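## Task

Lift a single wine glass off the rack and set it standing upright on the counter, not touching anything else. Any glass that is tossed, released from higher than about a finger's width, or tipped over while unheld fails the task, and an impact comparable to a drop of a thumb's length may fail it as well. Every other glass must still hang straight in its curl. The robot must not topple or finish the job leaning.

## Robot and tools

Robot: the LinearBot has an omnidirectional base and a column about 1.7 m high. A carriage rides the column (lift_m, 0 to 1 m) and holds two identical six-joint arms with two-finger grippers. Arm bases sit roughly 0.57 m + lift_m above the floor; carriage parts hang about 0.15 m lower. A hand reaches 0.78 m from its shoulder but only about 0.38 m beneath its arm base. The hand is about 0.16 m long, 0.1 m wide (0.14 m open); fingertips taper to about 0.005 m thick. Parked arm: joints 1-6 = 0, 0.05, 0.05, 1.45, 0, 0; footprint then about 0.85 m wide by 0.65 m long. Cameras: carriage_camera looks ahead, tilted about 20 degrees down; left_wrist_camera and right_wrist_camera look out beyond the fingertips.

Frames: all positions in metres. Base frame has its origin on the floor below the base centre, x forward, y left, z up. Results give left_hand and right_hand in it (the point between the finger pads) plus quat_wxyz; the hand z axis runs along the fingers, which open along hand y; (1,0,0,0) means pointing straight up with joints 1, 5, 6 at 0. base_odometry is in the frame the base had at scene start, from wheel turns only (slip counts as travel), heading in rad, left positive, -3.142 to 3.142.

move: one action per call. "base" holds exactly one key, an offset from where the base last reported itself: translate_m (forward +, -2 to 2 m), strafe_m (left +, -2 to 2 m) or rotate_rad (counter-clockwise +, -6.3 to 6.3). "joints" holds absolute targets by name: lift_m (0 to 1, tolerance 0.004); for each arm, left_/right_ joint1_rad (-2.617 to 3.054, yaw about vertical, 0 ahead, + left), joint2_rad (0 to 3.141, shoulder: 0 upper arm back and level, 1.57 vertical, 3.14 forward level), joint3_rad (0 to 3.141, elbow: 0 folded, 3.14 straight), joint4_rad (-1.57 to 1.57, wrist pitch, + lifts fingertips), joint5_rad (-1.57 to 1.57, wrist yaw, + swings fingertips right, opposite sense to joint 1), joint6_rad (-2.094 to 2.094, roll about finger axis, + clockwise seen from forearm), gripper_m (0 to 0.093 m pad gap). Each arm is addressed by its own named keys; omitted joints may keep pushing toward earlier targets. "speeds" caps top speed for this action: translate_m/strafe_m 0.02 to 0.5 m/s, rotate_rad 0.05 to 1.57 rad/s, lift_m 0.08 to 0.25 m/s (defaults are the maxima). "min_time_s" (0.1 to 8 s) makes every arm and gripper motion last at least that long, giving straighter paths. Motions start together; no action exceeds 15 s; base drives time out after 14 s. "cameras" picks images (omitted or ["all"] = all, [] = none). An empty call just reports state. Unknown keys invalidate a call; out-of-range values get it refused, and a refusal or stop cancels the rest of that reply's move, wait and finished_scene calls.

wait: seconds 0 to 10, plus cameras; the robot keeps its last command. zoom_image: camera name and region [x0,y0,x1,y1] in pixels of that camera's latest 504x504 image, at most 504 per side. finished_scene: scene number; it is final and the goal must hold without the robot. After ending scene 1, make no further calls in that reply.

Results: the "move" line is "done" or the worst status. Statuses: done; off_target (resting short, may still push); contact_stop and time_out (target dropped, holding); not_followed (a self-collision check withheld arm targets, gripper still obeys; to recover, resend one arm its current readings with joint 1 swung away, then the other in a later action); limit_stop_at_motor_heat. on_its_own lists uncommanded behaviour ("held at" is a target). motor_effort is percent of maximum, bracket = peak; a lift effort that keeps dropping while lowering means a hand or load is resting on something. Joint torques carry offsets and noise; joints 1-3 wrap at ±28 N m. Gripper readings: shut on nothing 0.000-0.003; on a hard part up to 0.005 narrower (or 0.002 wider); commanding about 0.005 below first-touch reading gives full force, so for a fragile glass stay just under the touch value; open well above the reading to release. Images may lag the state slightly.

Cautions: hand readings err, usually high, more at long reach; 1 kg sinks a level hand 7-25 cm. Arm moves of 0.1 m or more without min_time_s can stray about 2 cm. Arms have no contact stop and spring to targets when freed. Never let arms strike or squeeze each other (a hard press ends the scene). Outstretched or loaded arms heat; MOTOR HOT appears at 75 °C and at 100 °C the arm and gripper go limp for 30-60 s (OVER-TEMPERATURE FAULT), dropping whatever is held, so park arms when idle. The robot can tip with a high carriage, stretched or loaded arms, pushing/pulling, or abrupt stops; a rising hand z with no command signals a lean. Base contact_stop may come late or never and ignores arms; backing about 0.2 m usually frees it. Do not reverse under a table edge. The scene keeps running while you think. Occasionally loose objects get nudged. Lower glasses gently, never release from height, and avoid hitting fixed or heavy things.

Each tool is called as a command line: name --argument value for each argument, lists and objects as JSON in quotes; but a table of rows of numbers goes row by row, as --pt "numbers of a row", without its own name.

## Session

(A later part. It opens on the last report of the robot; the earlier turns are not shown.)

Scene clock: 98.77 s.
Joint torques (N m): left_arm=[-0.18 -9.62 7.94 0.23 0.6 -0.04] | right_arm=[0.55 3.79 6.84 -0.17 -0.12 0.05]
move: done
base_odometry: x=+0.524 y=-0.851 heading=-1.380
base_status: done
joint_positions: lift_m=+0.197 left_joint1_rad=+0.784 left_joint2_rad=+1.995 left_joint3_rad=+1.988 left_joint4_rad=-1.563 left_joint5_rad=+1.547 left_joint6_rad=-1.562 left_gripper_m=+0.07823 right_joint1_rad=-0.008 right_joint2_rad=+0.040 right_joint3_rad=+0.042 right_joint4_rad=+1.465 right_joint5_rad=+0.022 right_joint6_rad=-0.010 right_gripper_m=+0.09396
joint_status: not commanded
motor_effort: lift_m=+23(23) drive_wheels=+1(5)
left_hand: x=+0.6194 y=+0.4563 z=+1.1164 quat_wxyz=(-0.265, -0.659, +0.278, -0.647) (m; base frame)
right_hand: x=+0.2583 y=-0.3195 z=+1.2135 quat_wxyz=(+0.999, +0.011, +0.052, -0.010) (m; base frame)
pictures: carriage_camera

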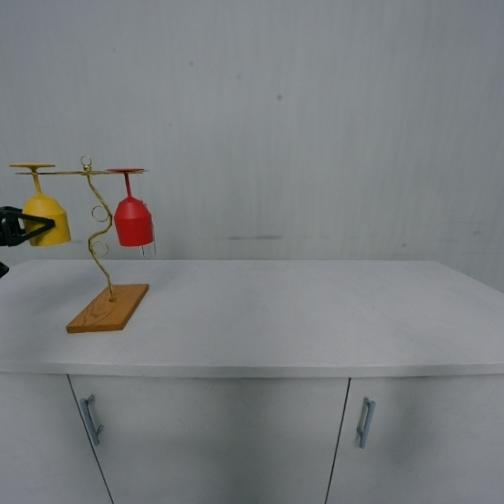

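move --base '{"strafe_m": -0.0103}' --speeds '{"strafe_m": 0.04}' --cameras '[]'

move --base '{"translate_m": 0.0085}' --speeds '{"translate_m": 0.04}' --cameras '["carriage_camera","left_wrist_camera"]'

zoom_image --camera "carriage_camera" --region '[0, 140, 170, 340]'

Scene clock: 100.70 s.
Joint torques (N m): left_arm=[-0.27 -9.83 7.95 0.21 0.58 -0.01] | right_arm=[0.64 3.75 6.82 -0.11 -0.11 0.04]
move: done
base_odometry: x=+0.514 y=-0.854 heading=-1.379
base_status: done
joint_positions: lift_m=+0.197 left_joint1_rad=+0.784 left_joint2_rad=+1.995 left_joint3_rad=+1.988 left_joint4_rad=-1.563 left_joint5_rad=+1.547 left_joint6_rad=-1.562 left_gripper_m=+0.07823 right_joint1_rad=-0.008 right_joint2_rad=+0.040 right_joint3_rad=+0.042 right_joint4_rad=+1.465 right_joint5_rad=+0.022 right_joint6_rad=-0.010 right_gripper_m=+0.09396
joint_status: not commanded
motor_effort: lift_m=+23(23) drive_wheels=+1(5)
left_hand: x=+0.6194 y=+0.4564 z=+1.1164 quat_wxyz=(-0.265, -0.659, +0.277, -0.647) (m; base frame)
right_hand: x=+0.2583 y=-0.3195 z=+1.2135 quat_wxyz=(+0.999, +0.011, +0.052, -0.010) (m; base frame)
pictures: none
No camera images: "cameras" was empty.

Scene clock: 101.37 s.
Joint torques (N m): left_arm=[-0.08 -9.7 7.97 0.23 0.55 -0.02] | right_arm=[0.58 3.78 6.9 -0.15 -0.12 0.03]
move: done
base_odometry: x=+0.516 y=-0.862 heading=-1.380
base_status: done
joint_positions: lift_m=+0.197 left_joint1_rad=+0.783 left_joint2_rad=+1.995 left_joint3_rad=+1.988 left_joint4_rad=-1.563 left_joint5_rad=+1.547 left_joint6_rad=-1.562 left_gripper_m=+0.07822 right_joint1_rad=-0.008 right_joint2_rad=+0.040 right_joint3_rad=+0.042 right_joint4_rad=+1.465 right_joint5_rad=+0.022 right_joint6_rad=-0.010 right_gripper_m=+0.09396
joint_status: not commanded
motor_effort: lift_m=+23(23) drive_wheels=+1(5)
left_hand: x=+0.6195 y=+0.4561 z=+1.1164 quat_wxyz=(-0.265, -0.659, +0.278, -0.647) (m; base frame)
right_hand: x=+0.2583 y=-0.3195 z=+1.2135 quat_wxyz=(+0.999, +0.011, +0.052, -0.010) (m; base frame)
pictures: carriage_camera, left_wrist_camera

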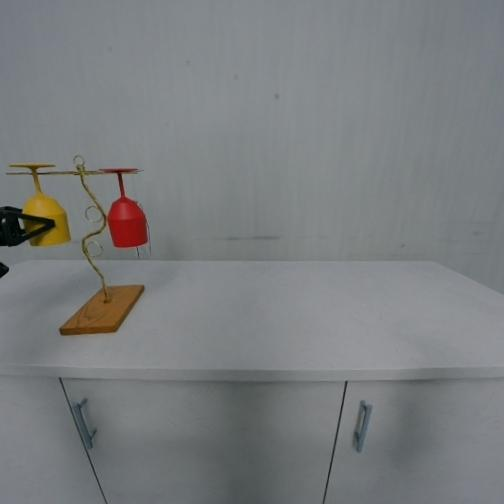

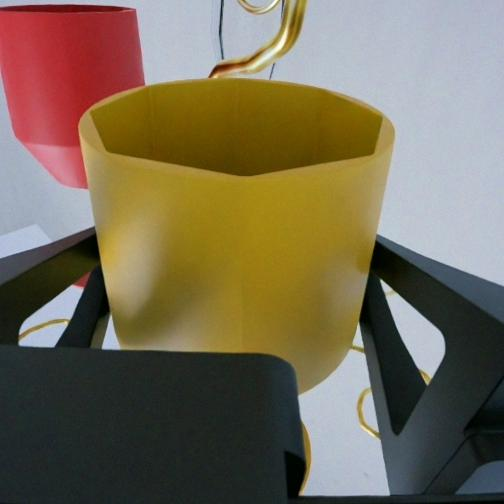

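Scaled by 2.520 from the camera's 504x504 image, which has a finer 720x720 frame.

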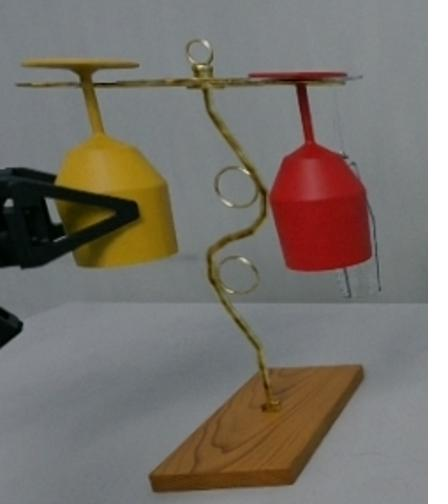

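move --base '{"strafe_m": -0.0103}' --speeds '{"strafe_m": 0.04}' --cameras '["carriage_camera","left_wrist_camera"]'

move --base '{"translate_m": 0.0042}' --speeds '{"translate_m": 0.04}' --cameras '["carriage_camera","left_wrist_camera"]'

zoom_image --camera "carriage_camera" --region '[0, 140, 170, 340]'

Scene clock: 103.13 s.
Joint torques (N m): left_arm=[-0.14 -9.72 7.83 0.24 0.57 -0.05] | right_arm=[0.55 3.79 6.82 -0.17 -0.12 0.05]
move: done
base_odometry: x=+0.506 y=-0.864 heading=-1.380
base_status: done
joint_positions: lift_m=+0.197 left_joint1_rad=+0.783 left_joint2_rad=+1.995 left_joint3_rad=+1.988 left_joint4_rad=-1.563 left_joint5_rad=+1.547 left_joint6_rad=-1.562 left_gripper_m=+0.07822 right_joint1_rad=-0.008 right_joint2_rad=+0.040 right_joint3_rad=+0.042 right_joint4_rad=+1.465 right_joint5_rad=+0.022 right_joint6_rad=-0.010 right_gripper_m=+0.09396
joint_status: not commanded
motor_effort: lift_m=+23(23) drive_wheels=+1(5)
left_hand: x=+0.6195 y=+0.4561 z=+1.1164 quat_wxyz=(-0.265, -0.659, +0.278, -0.647) (m; base frame)
right_hand: x=+0.2583 y=-0.3195 z=+1.2135 quat_wxyz=(+0.999, +0.011, +0.052, -0.010) (m; base frame)
pictures: carriage_camera, left_wrist_camera

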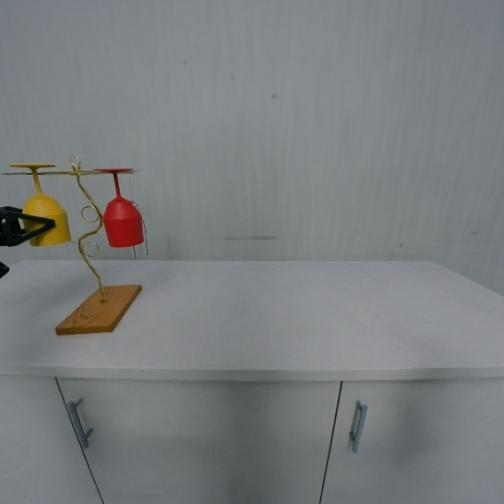

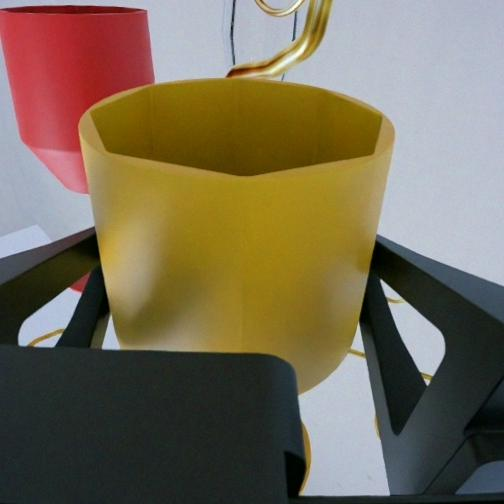

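Scene clock: 103.77 s.
Joint torques (N m): left_arm=[-0.09 -9.74 8.09 0.14 0.62 -0.01] | right_arm=[0.57 3.81 6.86 -0.14 -0.11 0.03]
move: done
base_odometry: x=+0.507 y=-0.868 heading=-1.380
base_status: done
joint_positions: lift_m=+0.197 left_joint1_rad=+0.783 left_joint2_rad=+1.995 left_joint3_rad=+1.988 left_joint4_rad=-1.563 left_joint5_rad=+1.547 left_joint6_rad=-1.562 left_gripper_m=+0.07822 right_joint1_rad=-0.008 right_joint2_rad=+0.040 right_joint3_rad=+0.042 right_joint4_rad=+1.465 right_joint5_rad=+0.022 right_joint6_rad=-0.010 right_gripper_m=+0.09396
joint_status: not commanded
motor_effort: lift_m=+23(23) drive_wheels=-4(7)
left_hand: x=+0.6195 y=+0.4560 z=+1.1164 quat_wxyz=(-0.265, -0.659, +0.278, -0.646) (m; base frame)
right_hand: x=+0.2584 y=-0.3195 z=+1.2134 quat_wxyz=(+0.999, +0.011, +0.052, -0.010) (m; base frame)
pictures: carriage_camera, left_wrist_camera

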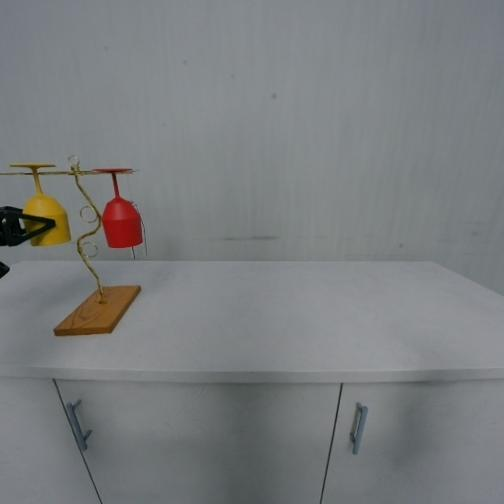

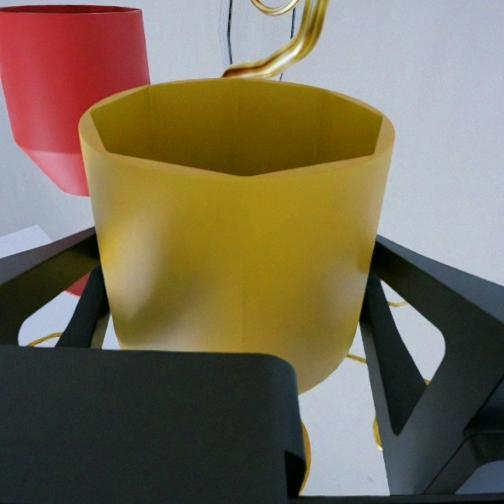

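Scaled by 2.520 from the camera's 504x504 image, which has a finer 720x720 frame.

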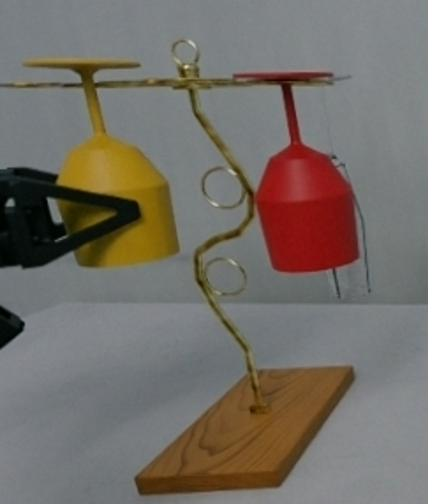

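move --base '{"strafe_m": -0.004}' --speeds '{"strafe_m": 0.04}' --cameras '[]'

move --base '{"translate_m": -0.009}' --speeds '{"translate_m": 0.04}' --cameras '["carriage_camera"]'

move --base '{"strafe_m": -0.0083}' --speeds '{"strafe_m": 0.04}' --cameras '["carriage_camera"]'

zoom_image --camera "carriage_camera" --region '[0, 140, 170, 340]'

Scene clock: 109.27 s.
Joint torques (N m): left_arm=[-0.17 -9.55 7.83 0.18 0.53 -0.02] | right_arm=[0.54 3.81 6.76 -0.11 -0.11 0.04]
move: done
base_odometry: x=+0.503 y=-0.869 heading=-1.380
base_status: done
joint_positions: lift_m=+0.197 left_joint1_rad=+0.783 left_joint2_rad=+1.995 left_joint3_rad=+1.988 left_joint4_rad=-1.563 left_joint5_rad=+1.547 left_joint6_rad=-1.562 left_gripper_m=+0.07822 right_joint1_rad=-0.008 right_joint2_rad=+0.040 right_joint3_rad=+0.042 right_joint4_rad=+1.465 right_joint5_rad=+0.022 right_joint6_rad=-0.010 right_gripper_m=+0.09396
joint_status: not commanded
motor_effort: lift_m=+23(23) drive_wheels=+0(6)
left_hand: x=+0.6195 y=+0.4561 z=+1.1164 quat_wxyz=(-0.265, -0.659, +0.278, -0.647) (m; base frame)
right_hand: x=+0.2584 y=-0.3195 z=+1.2134 quat_wxyz=(+0.999, +0.011, +0.052, -0.010) (m; base frame)
pictures: none
No camera images: "cameras" was empty.

Scene clock: 109.97 s.
Joint torques (N m): left_arm=[-0.28 -9.95 7.87 0.21 0.6 -0.01] | right_arm=[0.51 3.79 6.76 -0.09 -0.11 0.05]
move: done
base_odometry: x=+0.501 y=-0.860 heading=-1.380
base_status: done
joint_positions: lift_m=+0.197 left_joint1_rad=+0.785 left_joint2_rad=+1.995 left_joint3_rad=+1.988 left_joint4_rad=-1.563 left_joint5_rad=+1.547 left_joint6_rad=-1.562 left_gripper_m=+0.07822 right_joint1_rad=-0.008 right_joint2_rad=+0.040 right_joint3_rad=+0.042 right_joint4_rad=+1.465 right_joint5_rad=+0.022 right_joint6_rad=-0.010 right_gripper_m=+0.09396
joint_status: not commanded
motor_effort: lift_m=+23(23) drive_wheels=-1(6)
left_hand: x=+0.6193 y=+0.4568 z=+1.1163 quat_wxyz=(-0.265, -0.660, +0.277, -0.647) (m; base frame)
right_hand: x=+0.2584 y=-0.3195 z=+1.2134 quat_wxyz=(+0.999, +0.011, +0.052, -0.010) (m; base frame)
pictures: carriage_camera

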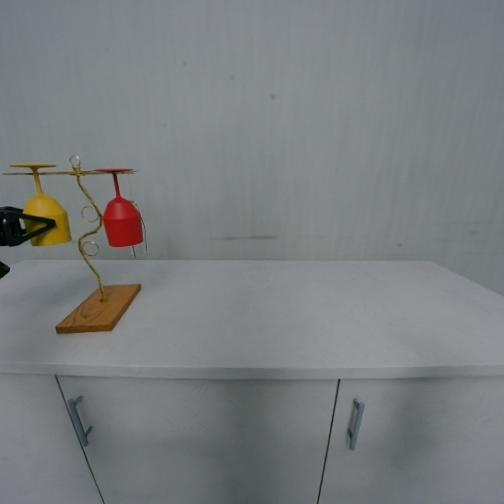

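Scene clock: 110.70 s.
Joint torques (N m): left_arm=[-0.24 -9.83 7.92 0.21 0.62 0.01] | right_arm=[0.57 3.75 6.79 -0.12 -0.13 0.03]
move: done
base_odometry: x=+0.493 y=-0.862 heading=-1.379
base_status: done
joint_positions: lift_m=+0.197 left_joint1_rad=+0.784 left_joint2_rad=+1.995 left_joint3_rad=+1.988 left_joint4_rad=-1.563 left_joint5_rad=+1.547 left_joint6_rad=-1.562 left_gripper_m=+0.07822 right_joint1_rad=-0.008 right_joint2_rad=+0.040 right_joint3_rad=+0.042 right_joint4_rad=+1.465 right_joint5_rad=+0.022 right_joint6_rad=-0.010 right_gripper_m=+0.09396
joint_status: not commanded
motor_effort: lift_m=+23(23) drive_wheels=+0(7)
left_hand: x=+0.6194 y=+0.4565 z=+1.1163 quat_wxyz=(-0.265, -0.660, +0.277, -0.647) (m; base frame)
right_hand: x=+0.2584 y=-0.3195 z=+1.2134 quat_wxyz=(+0.999, +0.011, +0.052, -0.010) (m; base frame)
pictures: carriage_camera

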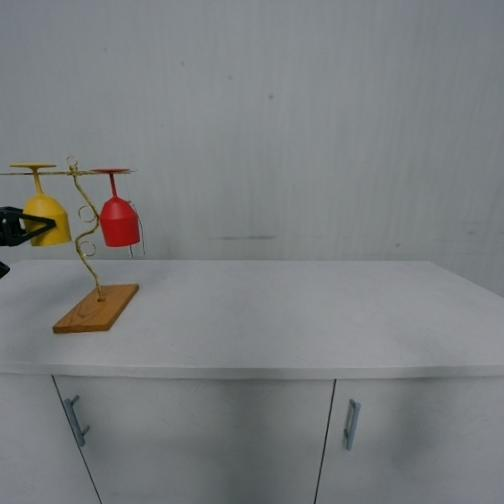

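Scaled by 2.520 from the camera's 504x504 image, which has a finer 720x720 frame.

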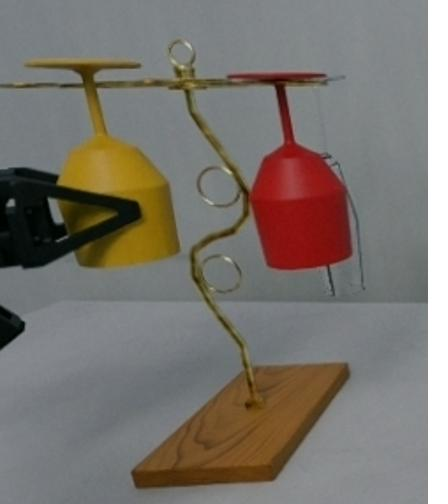

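move --base '{"translate_m": -0.012}' --speeds '{"translate_m": 0.04}' --cameras '[]'

move --base '{"strafe_m": -0.011}' --speeds '{"strafe_m": 0.04}' --cameras '["carriage_camera"]'

zoom_image --camera "carriage_camera" --region '[0, 140, 170, 340]'

move --base '{"translate_m": -0.012}' --speeds '{"translate_m": 0.04}' --cameras '[]'

move --base '{"strafe_m": -0.01}' --speeds '{"strafe_m": 0.04}' --cameras '["carriage_camera"]'

move --base '{"translate_m": -0.006}' --speeds '{"translate_m": 0.04}' --cameras '["carriage_camera", "left_wrist_camera"]'

zoom_image --camera "carriage_camera" --region '[0, 140, 170, 340]'

Scene clock: 113.60 s.
Joint torques (N m): left_arm=[-0.16 -9.8 8.08 0.21 0.6 0.01] | right_arm=[0.61 3.78 6.94 -0.17 -0.13 0.03]
move: done
base_odometry: x=+0.491 y=-0.850 heading=-1.379
base_status: done
joint_positions: lift_m=+0.197 left_joint1_rad=+0.783 left_joint2_rad=+1.995 left_joint3_rad=+1.988 left_joint4_rad=-1.563 left_joint5_rad=+1.547 left_joint6_rad=-1.562 left_gripper_m=+0.07822 right_joint1_rad=-0.008 right_joint2_rad=+0.040 right_joint3_rad=+0.042 right_joint4_rad=+1.465 right_joint5_rad=+0.022 right_joint6_rad=-0.010 right_gripper_m=+0.09396
joint_status: not commanded
motor_effort: lift_m=+23(23) drive_wheels=-2(5)
left_hand: x=+0.6196 y=+0.4562 z=+1.1163 quat_wxyz=(-0.265, -0.659, +0.278, -0.646) (m; base frame)
right_hand: x=+0.2583 y=-0.3195 z=+1.2135 quat_wxyz=(+0.999, +0.011, +0.052, -0.010) (m; base frame)
pictures: none
No camera images: "cameras" was empty.

Scene clock: 114.40 s.
Joint torques (N m): left_arm=[-0.2 -9.84 7.83 0.17 0.61 0] | right_arm=[0.58 3.79 6.82 -0.13 -0.12 0.04]
move: done
base_odometry: x=+0.480 y=-0.852 heading=-1.379
base_status: done
joint_positions: lift_m=+0.197 left_joint1_rad=+0.784 left_joint2_rad=+1.995 left_joint3_rad=+1.988 left_joint4_rad=-1.563 left_joint5_rad=+1.547 left_joint6_rad=-1.562 left_gripper_m=+0.07822 right_joint1_rad=-0.008 right_joint2_rad=+0.040 right_joint3_rad=+0.042 right_joint4_rad=+1.465 right_joint5_rad=+0.022 right_joint6_rad=-0.010 right_gripper_m=+0.09396
joint_status: not commanded
motor_effort: lift_m=+23(23) drive_wheels=-2(6)
left_hand: x=+0.6194 y=+0.4566 z=+1.1163 quat_wxyz=(-0.265, -0.660, +0.277, -0.647) (m; base frame)
right_hand: x=+0.2583 y=-0.3195 z=+1.2135 quat_wxyz=(+0.999, +0.011, +0.052, -0.010) (m; base frame)
pictures: carriage_camera

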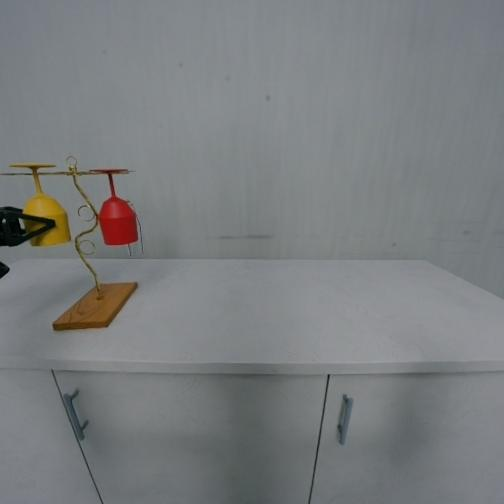

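Scaled by 2.520 from the camera's 504x504 image, which has a finer 720x720 frame.

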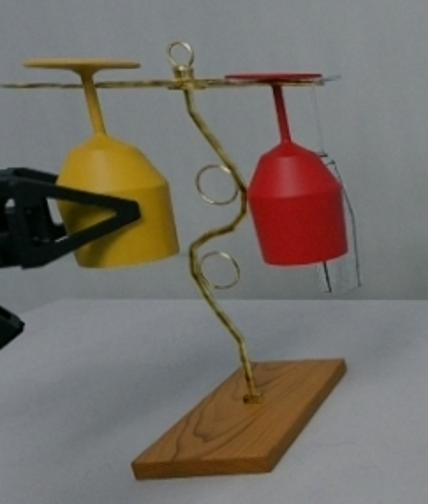

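Scene clock: 115.17 s.
Joint torques (N m): left_arm=[-0.31 -9.78 7.79 0.18 0.65 -0.02] | right_arm=[0.59 3.77 6.83 -0.13 -0.09 0.04]
move: done
base_odometry: x=+0.477 y=-0.840 heading=-1.379
base_status: done
joint_positions: lift_m=+0.197 left_joint1_rad=+0.785 left_joint2_rad=+1.995 left_joint3_rad=+1.988 left_joint4_rad=-1.563 left_joint5_rad=+1.547 left_joint6_rad=-1.562 left_gripper_m=+0.07822 right_joint1_rad=-0.008 right_joint2_rad=+0.040 right_joint3_rad=+0.042 right_joint4_rad=+1.465 right_joint5_rad=+0.022 right_joint6_rad=-0.010 right_gripper_m=+0.09396
joint_status: not commanded
motor_effort: lift_m=+23(23) drive_wheels=-2(4)
left_hand: x=+0.6193 y=+0.4569 z=+1.1163 quat_wxyz=(-0.264, -0.660, +0.277, -0.647) (m; base frame)
right_hand: x=+0.2583 y=-0.3195 z=+1.2135 quat_wxyz=(+0.999, +0.011, +0.052, -0.010) (m; base frame)
pictures: none
No camera images: "cameras" was empty.

Scene clock: 115.87 s.
Joint torques (N m): left_arm=[-0.31 -9.78 7.92 0.19 0.59 -0.04] | right_arm=[0.58 3.81 6.79 -0.13 -0.11 0.05]
move: done
base_odometry: x=+0.468 y=-0.842 heading=-1.379
base_status: done
joint_positions: lift_m=+0.197 left_joint1_rad=+0.786 left_joint2_rad=+1.995 left_joint3_rad=+1.988 left_joint4_rad=-1.563 left_joint5_rad=+1.547 left_joint6_rad=-1.562 left_gripper_m=+0.07822 right_joint1_rad=-0.008 right_joint2_rad=+0.040 right_joint3_rad=+0.042 right_joint4_rad=+1.465 right_joint5_rad=+0.022 right_joint6_rad=-0.010 right_gripper_m=+0.09396
joint_status: not commanded
motor_effort: lift_m=+23(23) drive_wheels=-2(5)
left_hand: x=+0.6192 y=+0.4571 z=+1.1163 quat_wxyz=(-0.264, -0.660, +0.277, -0.647) (m; base frame)
right_hand: x=+0.2583 y=-0.3195 z=+1.2135 quat_wxyz=(+0.999, +0.011, +0.052, -0.010) (m; base frame)
pictures: carriage_camera

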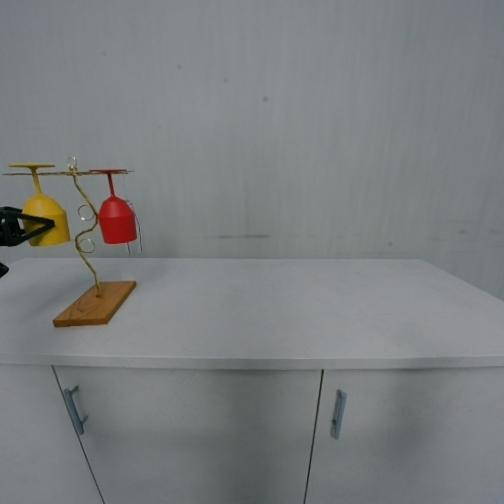

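Scene clock: 116.57 s.
Joint torques (N m): left_arm=[-0.38 -9.88 7.95 0.22 0.54 -0.04] | right_arm=[0.58 3.74 6.84 -0.16 -0.11 0.04]
move: done
base_odometry: x=+0.466 y=-0.836 heading=-1.379
base_status: done
joint_positions: lift_m=+0.197 left_joint1_rad=+0.786 left_joint2_rad=+1.995 left_joint3_rad=+1.988 left_joint4_rad=-1.563 left_joint5_rad=+1.547 left_joint6_rad=-1.562 left_gripper_m=+0.07822 right_joint1_rad=-0.008 right_joint2_rad=+0.040 right_joint3_rad=+0.042 right_joint4_rad=+1.465 right_joint5_rad=+0.022 right_joint6_rad=-0.010 right_gripper_m=+0.09396
joint_status: not commanded
motor_effort: lift_m=+23(23) drive_wheels=-1(4)
left_hand: x=+0.6192 y=+0.4571 z=+1.1163 quat_wxyz=(-0.264, -0.660, +0.277, -0.647) (m; base frame)
right_hand: x=+0.2584 y=-0.3195 z=+1.2134 quat_wxyz=(+0.999, +0.011, +0.052, -0.010) (m; base frame)
pictures: carriage_camera, left_wrist_camera

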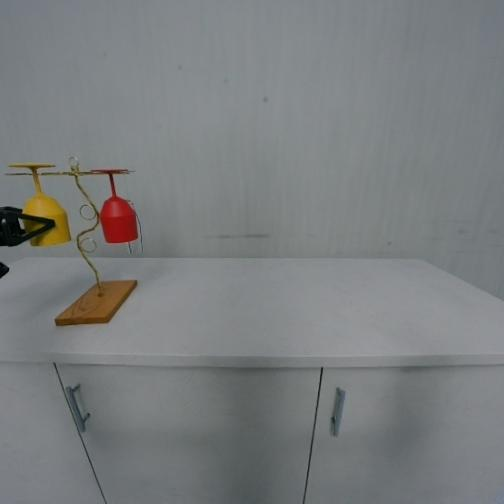

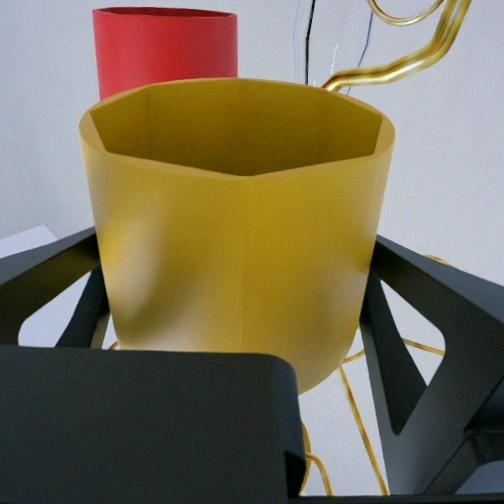

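Scaled by 2.520 from the camera's 504x504 image, which has a finer 720x720 frame.

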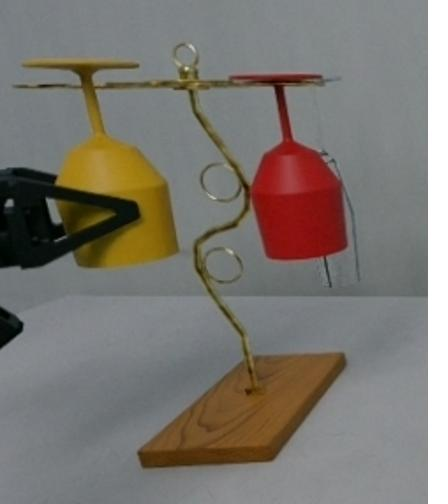

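move --base '{"translate_m": -0.01}' --speeds '{"translate_m": 0.04}' --cameras '[]'

move --base '{"strafe_m": 0.014}' --speeds '{"strafe_m": 0.04}' --cameras '["carriage_camera","left_wrist_camera"]'

zoom_image --camera "carriage_camera" --region '[0, 140, 170, 340]'

Scene clock: 119.17 s.
Joint torques (N m): left_arm=[-0.25 -9.85 7.94 0.23 0.62 -0.02] | right_arm=[0.58 3.77 6.84 -0.1 -0.13 0.05]
move: done
base_odometry: x=+0.464 y=-0.827 heading=-1.380
base_status: done
joint_positions: lift_m=+0.197 left_joint1_rad=+0.785 left_joint2_rad=+1.995 left_joint3_rad=+1.988 left_joint4_rad=-1.563 left_joint5_rad=+1.547 left_joint6_rad=-1.562 left_gripper_m=+0.07822 right_joint1_rad=-0.008 right_joint2_rad=+0.040 right_joint3_rad=+0.042 right_joint4_rad=+1.464 right_joint5_rad=+0.022 right_joint6_rad=-0.010 right_gripper_m=+0.09396
joint_status: not commanded
motor_effort: lift_m=+23(23) drive_wheels=-2(4)
left_hand: x=+0.6193 y=+0.4569 z=+1.1163 quat_wxyz=(-0.264, -0.660, +0.277, -0.647) (m; base frame)
right_hand: x=+0.2585 y=-0.3195 z=+1.2134 quat_wxyz=(+0.999, +0.011, +0.052, -0.010) (m; base frame)
pictures: none
No camera images: "cameras" was empty.

Scene clock: 120.00 s.
Joint torques (N m): left_arm=[-0.34 -9.77 7.71 0.23 0.62 -0.01] | right_arm=[0.54 3.81 6.83 -0.12 -0.12 0.05]
move: done
base_odometry: x=+0.478 y=-0.824 heading=-1.380
base_status: done
joint_positions: lift_m=+0.197 left_joint1_rad=+0.785 left_joint2_rad=+1.995 left_joint3_rad=+1.988 left_joint4_rad=-1.563 left_joint5_rad=+1.547 left_joint6_rad=-1.562 left_gripper_m=+0.07821 right_joint1_rad=-0.008 right_joint2_rad=+0.040 right_joint3_rad=+0.042 right_joint4_rad=+1.464 right_joint5_rad=+0.022 right_joint6_rad=-0.010 right_gripper_m=+0.09396
joint_status: not commanded
motor_effort: lift_m=+23(23) drive_wheels=-1(6)
left_hand: x=+0.6193 y=+0.4569 z=+1.1163 quat_wxyz=(-0.264, -0.660, +0.277, -0.647) (m; base frame)
right_hand: x=+0.2585 y=-0.3195 z=+1.2134 quat_wxyz=(+0.999, +0.011, +0.052, -0.010) (m; base frame)
pictures: carriage_camera, left_wrist_camera

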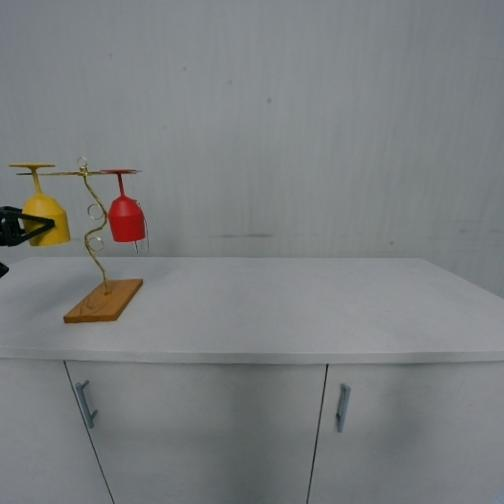

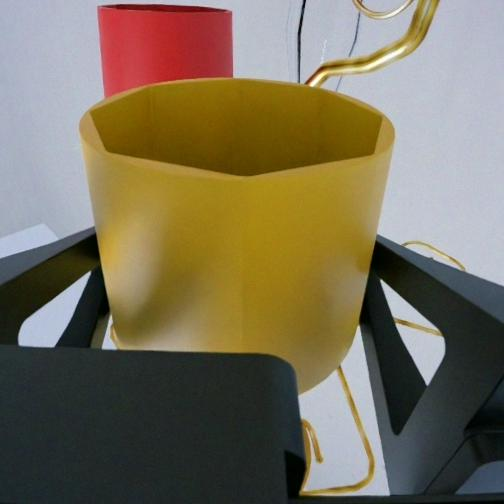

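Scaled by 2.520 from the camera's 504x504 image, which has a finer 720x720 frame.

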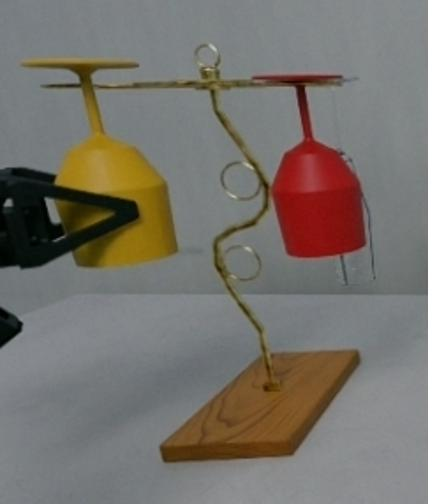

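move --base '{"translate_m": -0.015}' --speeds '{"translate_m": 0.05}' --cameras '[]'

move --base '{"strafe_m": 0.018}' --speeds '{"strafe_m": 0.05}' --cameras '["left_wrist_camera"]'

move --base '{"translate_m": -0.02}' --speeds '{"translate_m": 0.06}' --cameras '[]'

move --base '{"strafe_m": 0.025}' --speeds '{"strafe_m": 0.06}' --cameras '["carriage_camera","left_wrist_camera"]'

zoom_image --camera "carriage_camera" --region '[0, 140, 170, 340]'

Scene clock: 122.47 s.
Joint torques (N m): left_arm=[-0.25 -9.66 8.09 0.18 0.61 -0.03] | right_arm=[0.57 3.77 6.91 -0.14 -0.11 0.03]
move: done
base_odometry: x=+0.475 y=-0.809 heading=-1.380
base_status: done
joint_positions: lift_m=+0.197 left_joint1_rad=+0.785 left_joint2_rad=+1.995 left_joint3_rad=+1.988 left_joint4_rad=-1.563 left_joint5_rad=+1.547 left_joint6_rad=-1.562 left_gripper_m=+0.07821 right_joint1_rad=-0.008 right_joint2_rad=+0.040 right_joint3_rad=+0.042 right_joint4_rad=+1.464 right_joint5_rad=+0.022 right_joint6_rad=-0.010 right_gripper_m=+0.09396
joint_status: not commanded
motor_effort: lift_m=+23(23) drive_wheels=-3(5)
left_hand: x=+0.6193 y=+0.4569 z=+1.1163 quat_wxyz=(-0.264, -0.660, +0.277, -0.647) (m; base frame)
right_hand: x=+0.2585 y=-0.3195 z=+1.2134 quat_wxyz=(+0.999, +0.011, +0.052, -0.010) (m; base frame)
pictures: none
No camera images: "cameras" was empty.

Scene clock: 123.33 s.
Joint torques (N m): left_arm=[-0.42 -9.62 8.02 0.19 0.62 -0.01] | right_arm=[0.57 3.78 6.83 -0.12 -0.12 0.04]
move: done
base_odometry: x=+0.493 y=-0.806 heading=-1.380
base_status: done
joint_positions: lift_m=+0.197 left_joint1_rad=+0.786 left_joint2_rad=+1.995 left_joint3_rad=+1.988 left_joint4_rad=-1.563 left_joint5_rad=+1.547 left_joint6_rad=-1.562 left_gripper_m=+0.07821 right_joint1_rad=-0.008 right_joint2_rad=+0.040 right_joint3_rad=+0.042 right_joint4_rad=+1.464 right_joint5_rad=+0.022 right_joint6_rad=-0.010 right_gripper_m=+0.09396
joint_status: not commanded
motor_effort: lift_m=+23(23) drive_wheels=-1(4)
left_hand: x=+0.6192 y=+0.4571 z=+1.1163 quat_wxyz=(-0.264, -0.660, +0.277, -0.647) (m; base frame)
right_hand: x=+0.2585 y=-0.3195 z=+1.2134 quat_wxyz=(+0.999, +0.011, +0.052, -0.010) (m; base frame)
pictures: left_wrist_camera

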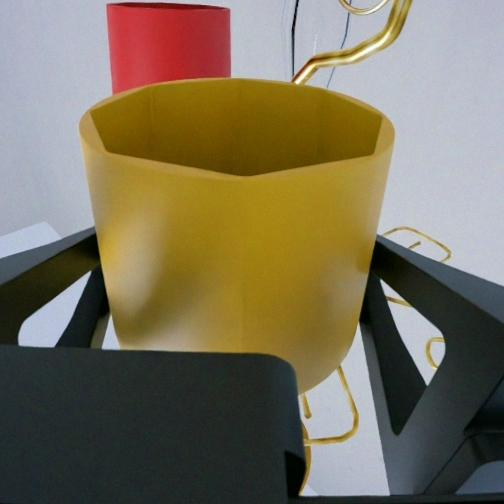

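Scene clock: 124.20 s.
Joint torques (N m): left_arm=[-0.23 -9.77 8.12 0.21 0.61 -0.06] | right_arm=[0.64 3.79 6.84 -0.13 -0.12 0.06]
move: done
base_odometry: x=+0.489 y=-0.786 heading=-1.380
base_status: done
joint_positions: lift_m=+0.197 left_joint1_rad=+0.786 left_joint2_rad=+1.995 left_joint3_rad=+1.988 left_joint4_rad=-1.563 left_joint5_rad=+1.547 left_joint6_rad=-1.562 left_gripper_m=+0.07821 right_joint1_rad=-0.008 right_joint2_rad=+0.040 right_joint3_rad=+0.042 right_joint4_rad=+1.464 right_joint5_rad=+0.022 right_joint6_rad=-0.010 right_gripper_m=+0.09396
joint_status: not commanded
motor_effort: lift_m=+23(23) drive_wheels=-2(5)
left_hand: x=+0.6191 y=+0.4574 z=+1.1163 quat_wxyz=(-0.264, -0.660, +0.277, -0.647) (m; base frame)
right_hand: x=+0.2585 y=-0.3195 z=+1.2134 quat_wxyz=(+0.999, +0.011, +0.052, -0.010) (m; base frame)
pictures: none
No camera images: "cameras" was empty.

Scene clock: 125.17 s.
Joint torques (N m): left_arm=[-0.51 -9.66 7.87 0.19 0.61 -0.04] | right_arm=[0.57 3.79 6.78 -0.12 -0.11 0.05]
move: done
base_odometry: x=+0.514 y=-0.781 heading=-1.380
base_status: done
joint_positions: lift_m=+0.197 left_joint1_rad=+0.787 left_joint2_rad=+1.995 left_joint3_rad=+1.988 left_joint4_rad=-1.563 left_joint5_rad=+1.547 left_joint6_rad=-1.562 left_gripper_m=+0.07821 right_joint1_rad=-0.008 right_joint2_rad=+0.040 right_joint3_rad=+0.042 right_joint4_rad=+1.464 right_joint5_rad=+0.022 right_joint6_rad=-0.010 right_gripper_m=+0.09396
joint_status: not commanded
motor_effort: lift_m=+23(23) drive_wheels=-3(6)
left_hand: x=+0.6190 y=+0.4577 z=+1.1163 quat_wxyz=(-0.264, -0.660, +0.276, -0.647) (m; base frame)
right_hand: x=+0.2585 y=-0.3195 z=+1.2134 quat_wxyz=(+0.999, +0.011, +0.052, -0.010) (m; base frame)
pictures: carriage_camera, left_wrist_camera

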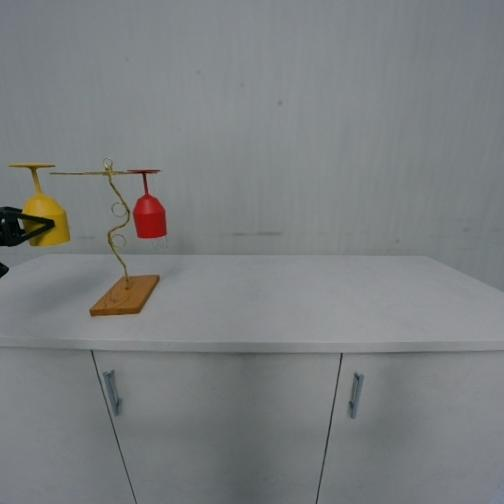

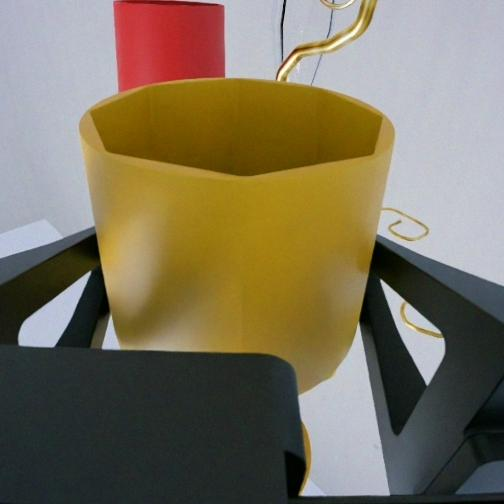

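Scaled by 2.520 from the camera's 504x504 image, which has a finer 720x720 frame.

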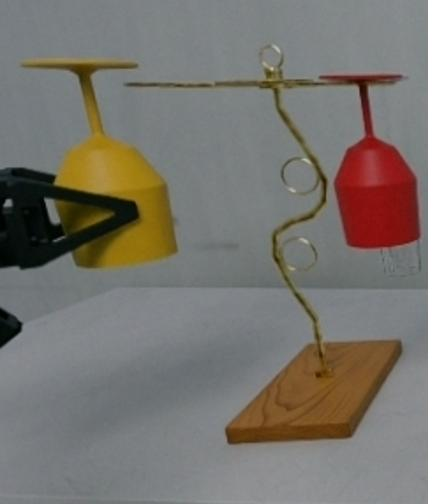

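move --base '{"strafe_m": 0.25}' --speeds '{"strafe_m": 0.15}' --cameras '["carriage_camera"]'

move --joints '{"left_joint1_rad": 0.785, "left_joint2_rad": 2.0, "left_joint3_rad": 2.0, "left_joint4_rad": -1.57, "left_joint5_rad": 1.57, "left_joint6_rad": 0.02}' --min_time_s 2.5 --cameras '["carriage_camera"]'

Scene clock: 131.07 s.
Joint torques (N m): left_arm=[-0.39 -9.72 8.12 0.23 0.64 -0.01] | right_arm=[0.64 3.84 6.71 -0.17 -0.12 0.04]
move: done
base_odometry: x=+0.759 y=-0.734 heading=-1.379
base_status: done
joint_positions: lift_m=+0.197 left_joint1_rad=+0.787 left_joint2_rad=+1.995 left_joint3_rad=+1.988 left_joint4_rad=-1.563 left_joint5_rad=+1.547 left_joint6_rad=-1.562 left_gripper_m=+0.07821 right_joint1_rad=-0.008 right_joint2_rad=+0.040 right_joint3_rad=+0.042 right_joint4_rad=+1.464 right_joint5_rad=+0.022 right_joint6_rad=-0.010 right_gripper_m=+0.09396
joint_status: not commanded
motor_effort: lift_m=+23(23) drive_wheels=+0(6)
left_hand: x=+0.6190 y=+0.4578 z=+1.1163 quat_wxyz=(-0.264, -0.660, +0.276, -0.647) (m; base frame)
right_hand: x=+0.2585 y=-0.3195 z=+1.2134 quat_wxyz=(+0.999, +0.011, +0.052, -0.010) (m; base frame)
pictures: carriage_camera

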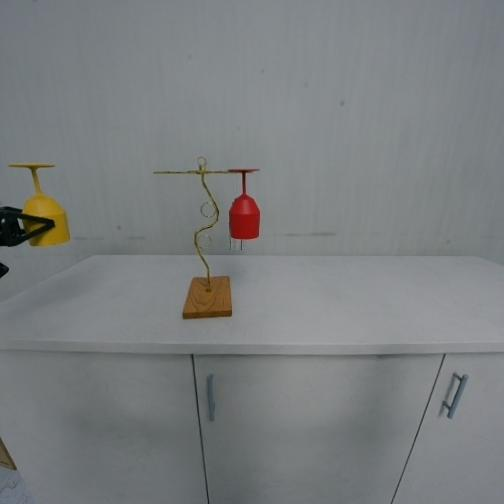

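Scene clock: 133.97 s.
Joint torques (N m): left_arm=[-0.42 -9.81 8.18 0.31 0.65 0.18] | right_arm=[0.62 3.82 6.86 -0.11 -0.12 0.04]
move: done
base_odometry: x=+0.759 y=-0.734 heading=-1.379
base_status: not commanded
joint_positions: lift_m=+0.197 left_joint1_rad=+0.787 left_joint2_rad=+1.995 left_joint3_rad=+1.988 left_joint4_rad=-1.563 left_joint5_rad=+1.547 left_joint6_rad=+0.014 left_gripper_m=+0.07822 right_joint1_rad=-0.008 right_joint2_rad=+0.040 right_joint3_rad=+0.042 right_joint4_rad=+1.464 right_joint5_rad=+0.022 right_joint6_rad=-0.010 right_gripper_m=+0.09396
joint_status: all done
joint sent to its limit — left_joint4_rad, lower limit; left_joint5_rad, upper limit.
motor_effort: lift_m=+23(23) drive_wheels=-3(3)
left_hand: x=+0.6190 y=+0.4578 z=+1.1163 quat_wxyz=(+0.273, -0.270, +0.663, -0.643) (m; base frame)
right_hand: x=+0.2585 y=-0.3195 z=+1.2134 quat_wxyz=(+0.999, +0.011, +0.052, -0.010) (m; base frame)
pictures: carriage_camera

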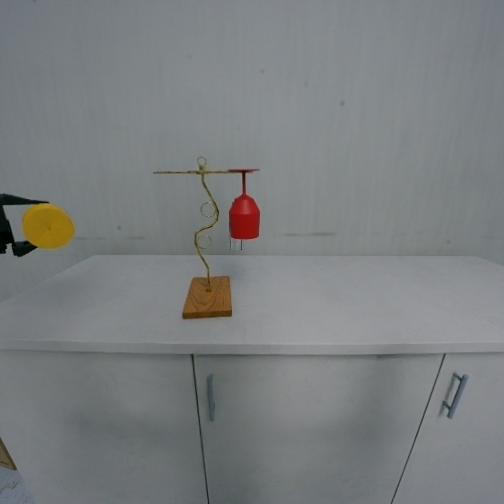

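move --base '{"translate_m": 0.07}' --speeds '{"translate_m": 0.05}' --joints '{"left_joint1_rad": 0.785, "left_joint2_rad": 2.0, "left_joint3_rad": 1.65, "left_joint4_rad": 0.385, "left_joint5_rad": 1.57, "left_joint6_rad": 0.01}' --min_time_s 3 --cameras '["carriage_camera", "left_wrist_camera"]'

zoom_image --camera "carriage_camera" --region '[0, 180, 120, 340]'

Scene clock: 139.40 s.
Joint torques (N m): left_arm=[-0.36 -10.97 7.38 1.47 0.03 -0.02] | right_arm=[0.59 3.81 6.86 -0.13 -0.11 0.06]
move: done
base_odometry: x=+0.773 y=-0.802 heading=-1.379
base_status: done
joint_positions: lift_m=+0.197 left_joint1_rad=+0.788 left_joint2_rad=+1.995 left_joint3_rad=+1.658 left_joint4_rad=+0.370 left_joint5_rad=+1.547 left_joint6_rad=+0.016 left_gripper_m=+0.07823 right_joint1_rad=-0.008 right_joint2_rad=+0.040 right_joint3_rad=+0.042 right_joint4_rad=+1.465 right_joint5_rad=+0.022 right_joint6_rad=-0.010 right_gripper_m=+0.09396
joint_status: all done
joint sent to its limit — left_joint5_rad, upper limit.
motor_effort: lift_m=+23(23) drive_wheels=-4(7)
left_hand: x=+0.6778 y=+0.5174 z=+1.1144 quat_wxyz=(+0.663, +0.278, +0.650, -0.246) (m; base frame)
right_hand: x=+0.2583 y=-0.3195 z=+1.2135 quat_wxyz=(+0.999, +0.011, +0.052, -0.010) (m; base frame)
pictures: carriage_camera, left_wrist_camera

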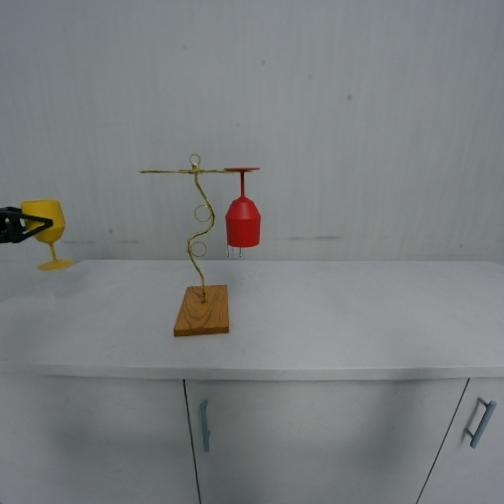

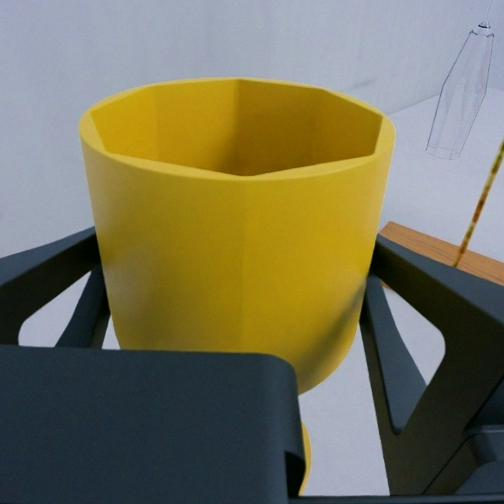

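Scaled by 3.150 from the camera's 504x504 image, which has a finer 720x720 frame.

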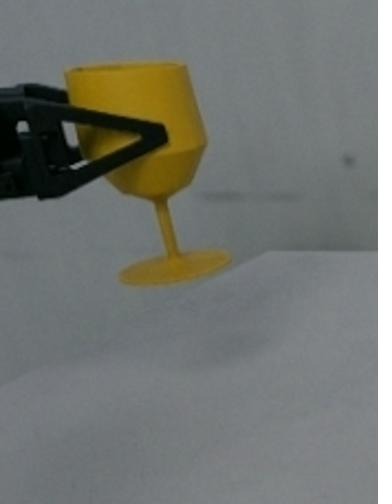

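move --joints '{"left_joint6_rad": -0.05, "lift_m": 0.11}' --cameras '["carriage_camera", "left_wrist_camera"]'

zoom_image --camera "carriage_camera" --region '[0, 180, 120, 340]'

Scene clock: 143.73 s.
Joint torques (N m): left_arm=[-0.42 -10.99 8.25 1.38 0.08 -0.02] | right_arm=[0.57 3.77 6.8 -0.11 -0.11 0.06]
move: done
base_odometry: x=+0.773 y=-0.802 heading=-1.379
base_status: not commanded
joint_positions: lift_m=+0.110 left_joint1_rad=+0.788 left_joint2_rad=+1.996 left_joint3_rad=+1.649 left_joint4_rad=+0.378 left_joint5_rad=+1.547 left_joint6_rad=-0.041 left_gripper_m=+0.07823 right_joint1_rad=-0.008 right_joint2_rad=+0.040 right_joint3_rad=+0.042 right_joint4_rad=+1.465 right_joint5_rad=+0.022 right_joint6_rad=-0.010 right_gripper_m=+0.09396
joint_status: all done
motor_effort: lift_m=+21(21) drive_wheels=-4(4)
left_hand: x=+0.6778 y=+0.5173 z=+1.0249 quat_wxyz=(+0.656, +0.258, +0.658, -0.266) (m; base frame)
right_hand: x=+0.2583 y=-0.3195 z=+1.1267 quat_wxyz=(+0.999, +0.011, +0.052, -0.010) (m; base frame)
pictures: carriage_camera, left_wrist_camera

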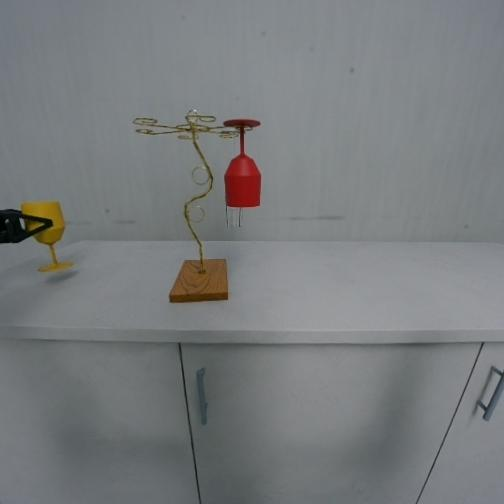

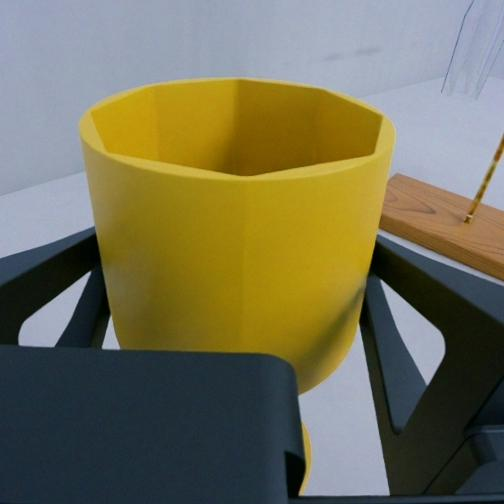

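Scaled by 3.150 from the camera's 504x504 image, which has a finer 720x720 frame.

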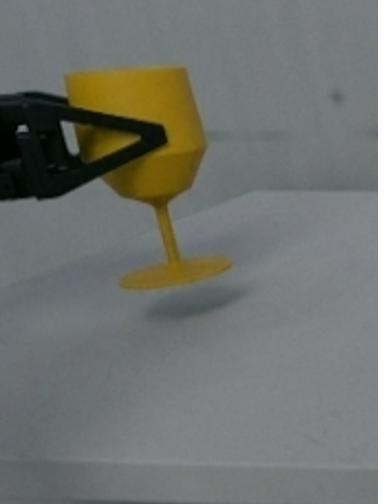

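move --joints '{"left_joint6_rad": 0.025, "lift_m": 0.09}' --speeds '{"lift_m": 0.08}' --cameras '["carriage_camera"]'

zoom_image --camera "carriage_camera" --region '[10, 190, 90, 290]'

Scene clock: 151.33 s.
Joint torques (N m): left_arm=[-0.53 -11.1 8.23 1.3 0.06 0.09] | right_arm=[0.53 3.74 6.76 -0.16 -0.11 0.04]
move: done
base_odometry: x=+0.773 y=-0.802 heading=-1.379
base_status: not commanded
joint_positions: lift_m=+0.090 left_joint1_rad=+0.788 left_joint2_rad=+1.996 left_joint3_rad=+1.649 left_joint4_rad=+0.380 left_joint5_rad=+1.547 left_joint6_rad=+0.015 left_gripper_m=+0.07823 right_joint1_rad=-0.008 right_joint2_rad=+0.040 right_joint3_rad=+0.042 right_joint4_rad=+1.465 right_joint5_rad=+0.022 right_joint6_rad=-0.010 right_gripper_m=+0.09396
joint_status: all done
motor_effort: lift_m=+21(21) drive_wheels=-3(4)
left_hand: x=+0.6778 y=+0.5173 z=+1.0051 quat_wxyz=(+0.663, +0.277, +0.650, -0.246) (m; base frame)
right_hand: x=+0.2583 y=-0.3195 z=+1.1067 quat_wxyz=(+0.999, +0.011, +0.052, -0.010) (m; base frame)
pictures: carriage_camera

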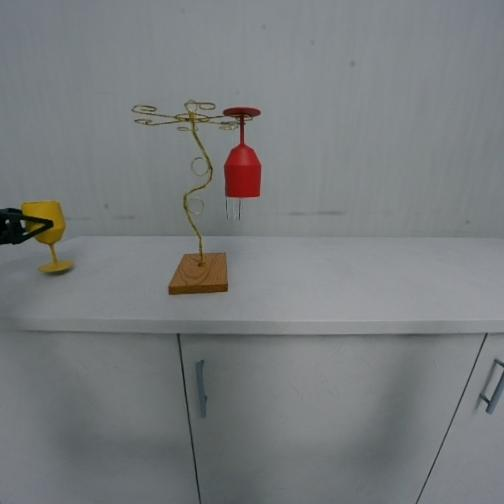

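Scaled by 5.040 from the camera's 504x504 image, which has a finer 720x720 frame.

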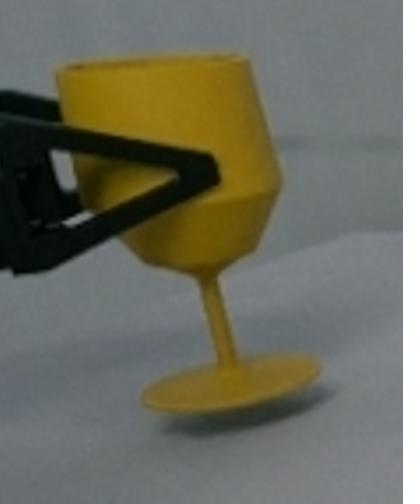

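move --joints '{"lift_m": 0.08}' --speeds '{"lift_m": 0.08}' --cameras '["carriage_camera"]'

zoom_image --camera "carriage_camera" --region '[10, 190, 90, 290]'

Scene clock: 153.47 s.
Joint torques (N m): left_arm=[-0.77 -11.14 8.08 1.36 0.05 0.11] | right_arm=[0.58 3.78 6.84 -0.15 -0.16 0.04]
move: done
base_odometry: x=+0.773 y=-0.802 heading=-1.379
base_status: not commanded
joint_positions: lift_m=+0.080 left_joint1_rad=+0.788 left_joint2_rad=+1.998 left_joint3_rad=+1.649 left_joint4_rad=+0.380 left_joint5_rad=+1.548 left_joint6_rad=+0.017 left_gripper_m=+0.07823 right_joint1_rad=-0.008 right_joint2_rad=+0.040 right_joint3_rad=+0.042 right_joint4_rad=+1.465 right_joint5_rad=+0.022 right_joint6_rad=-0.010 right_gripper_m=+0.09396
joint_status: all done
motor_effort: lift_m=+20(21) drive_wheels=-3(4)
left_hand: x=+0.6780 y=+0.5176 z=+0.9941 quat_wxyz=(+0.663, +0.278, +0.650, -0.247) (m; base frame)
right_hand: x=+0.2582 y=-0.3195 z=+1.0968 quat_wxyz=(+0.999, +0.011, +0.051, -0.010) (m; base frame)
pictures: carriage_camera

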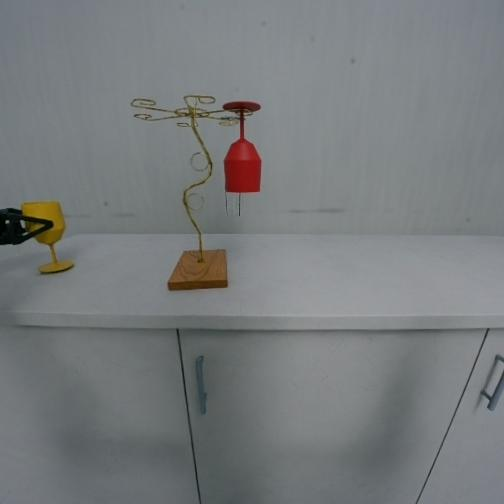

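Scaled by 5.040 from the camera's 504x504 image, which has a finer 720x720 frame.

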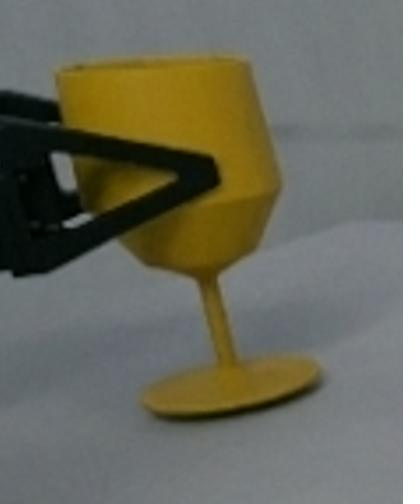

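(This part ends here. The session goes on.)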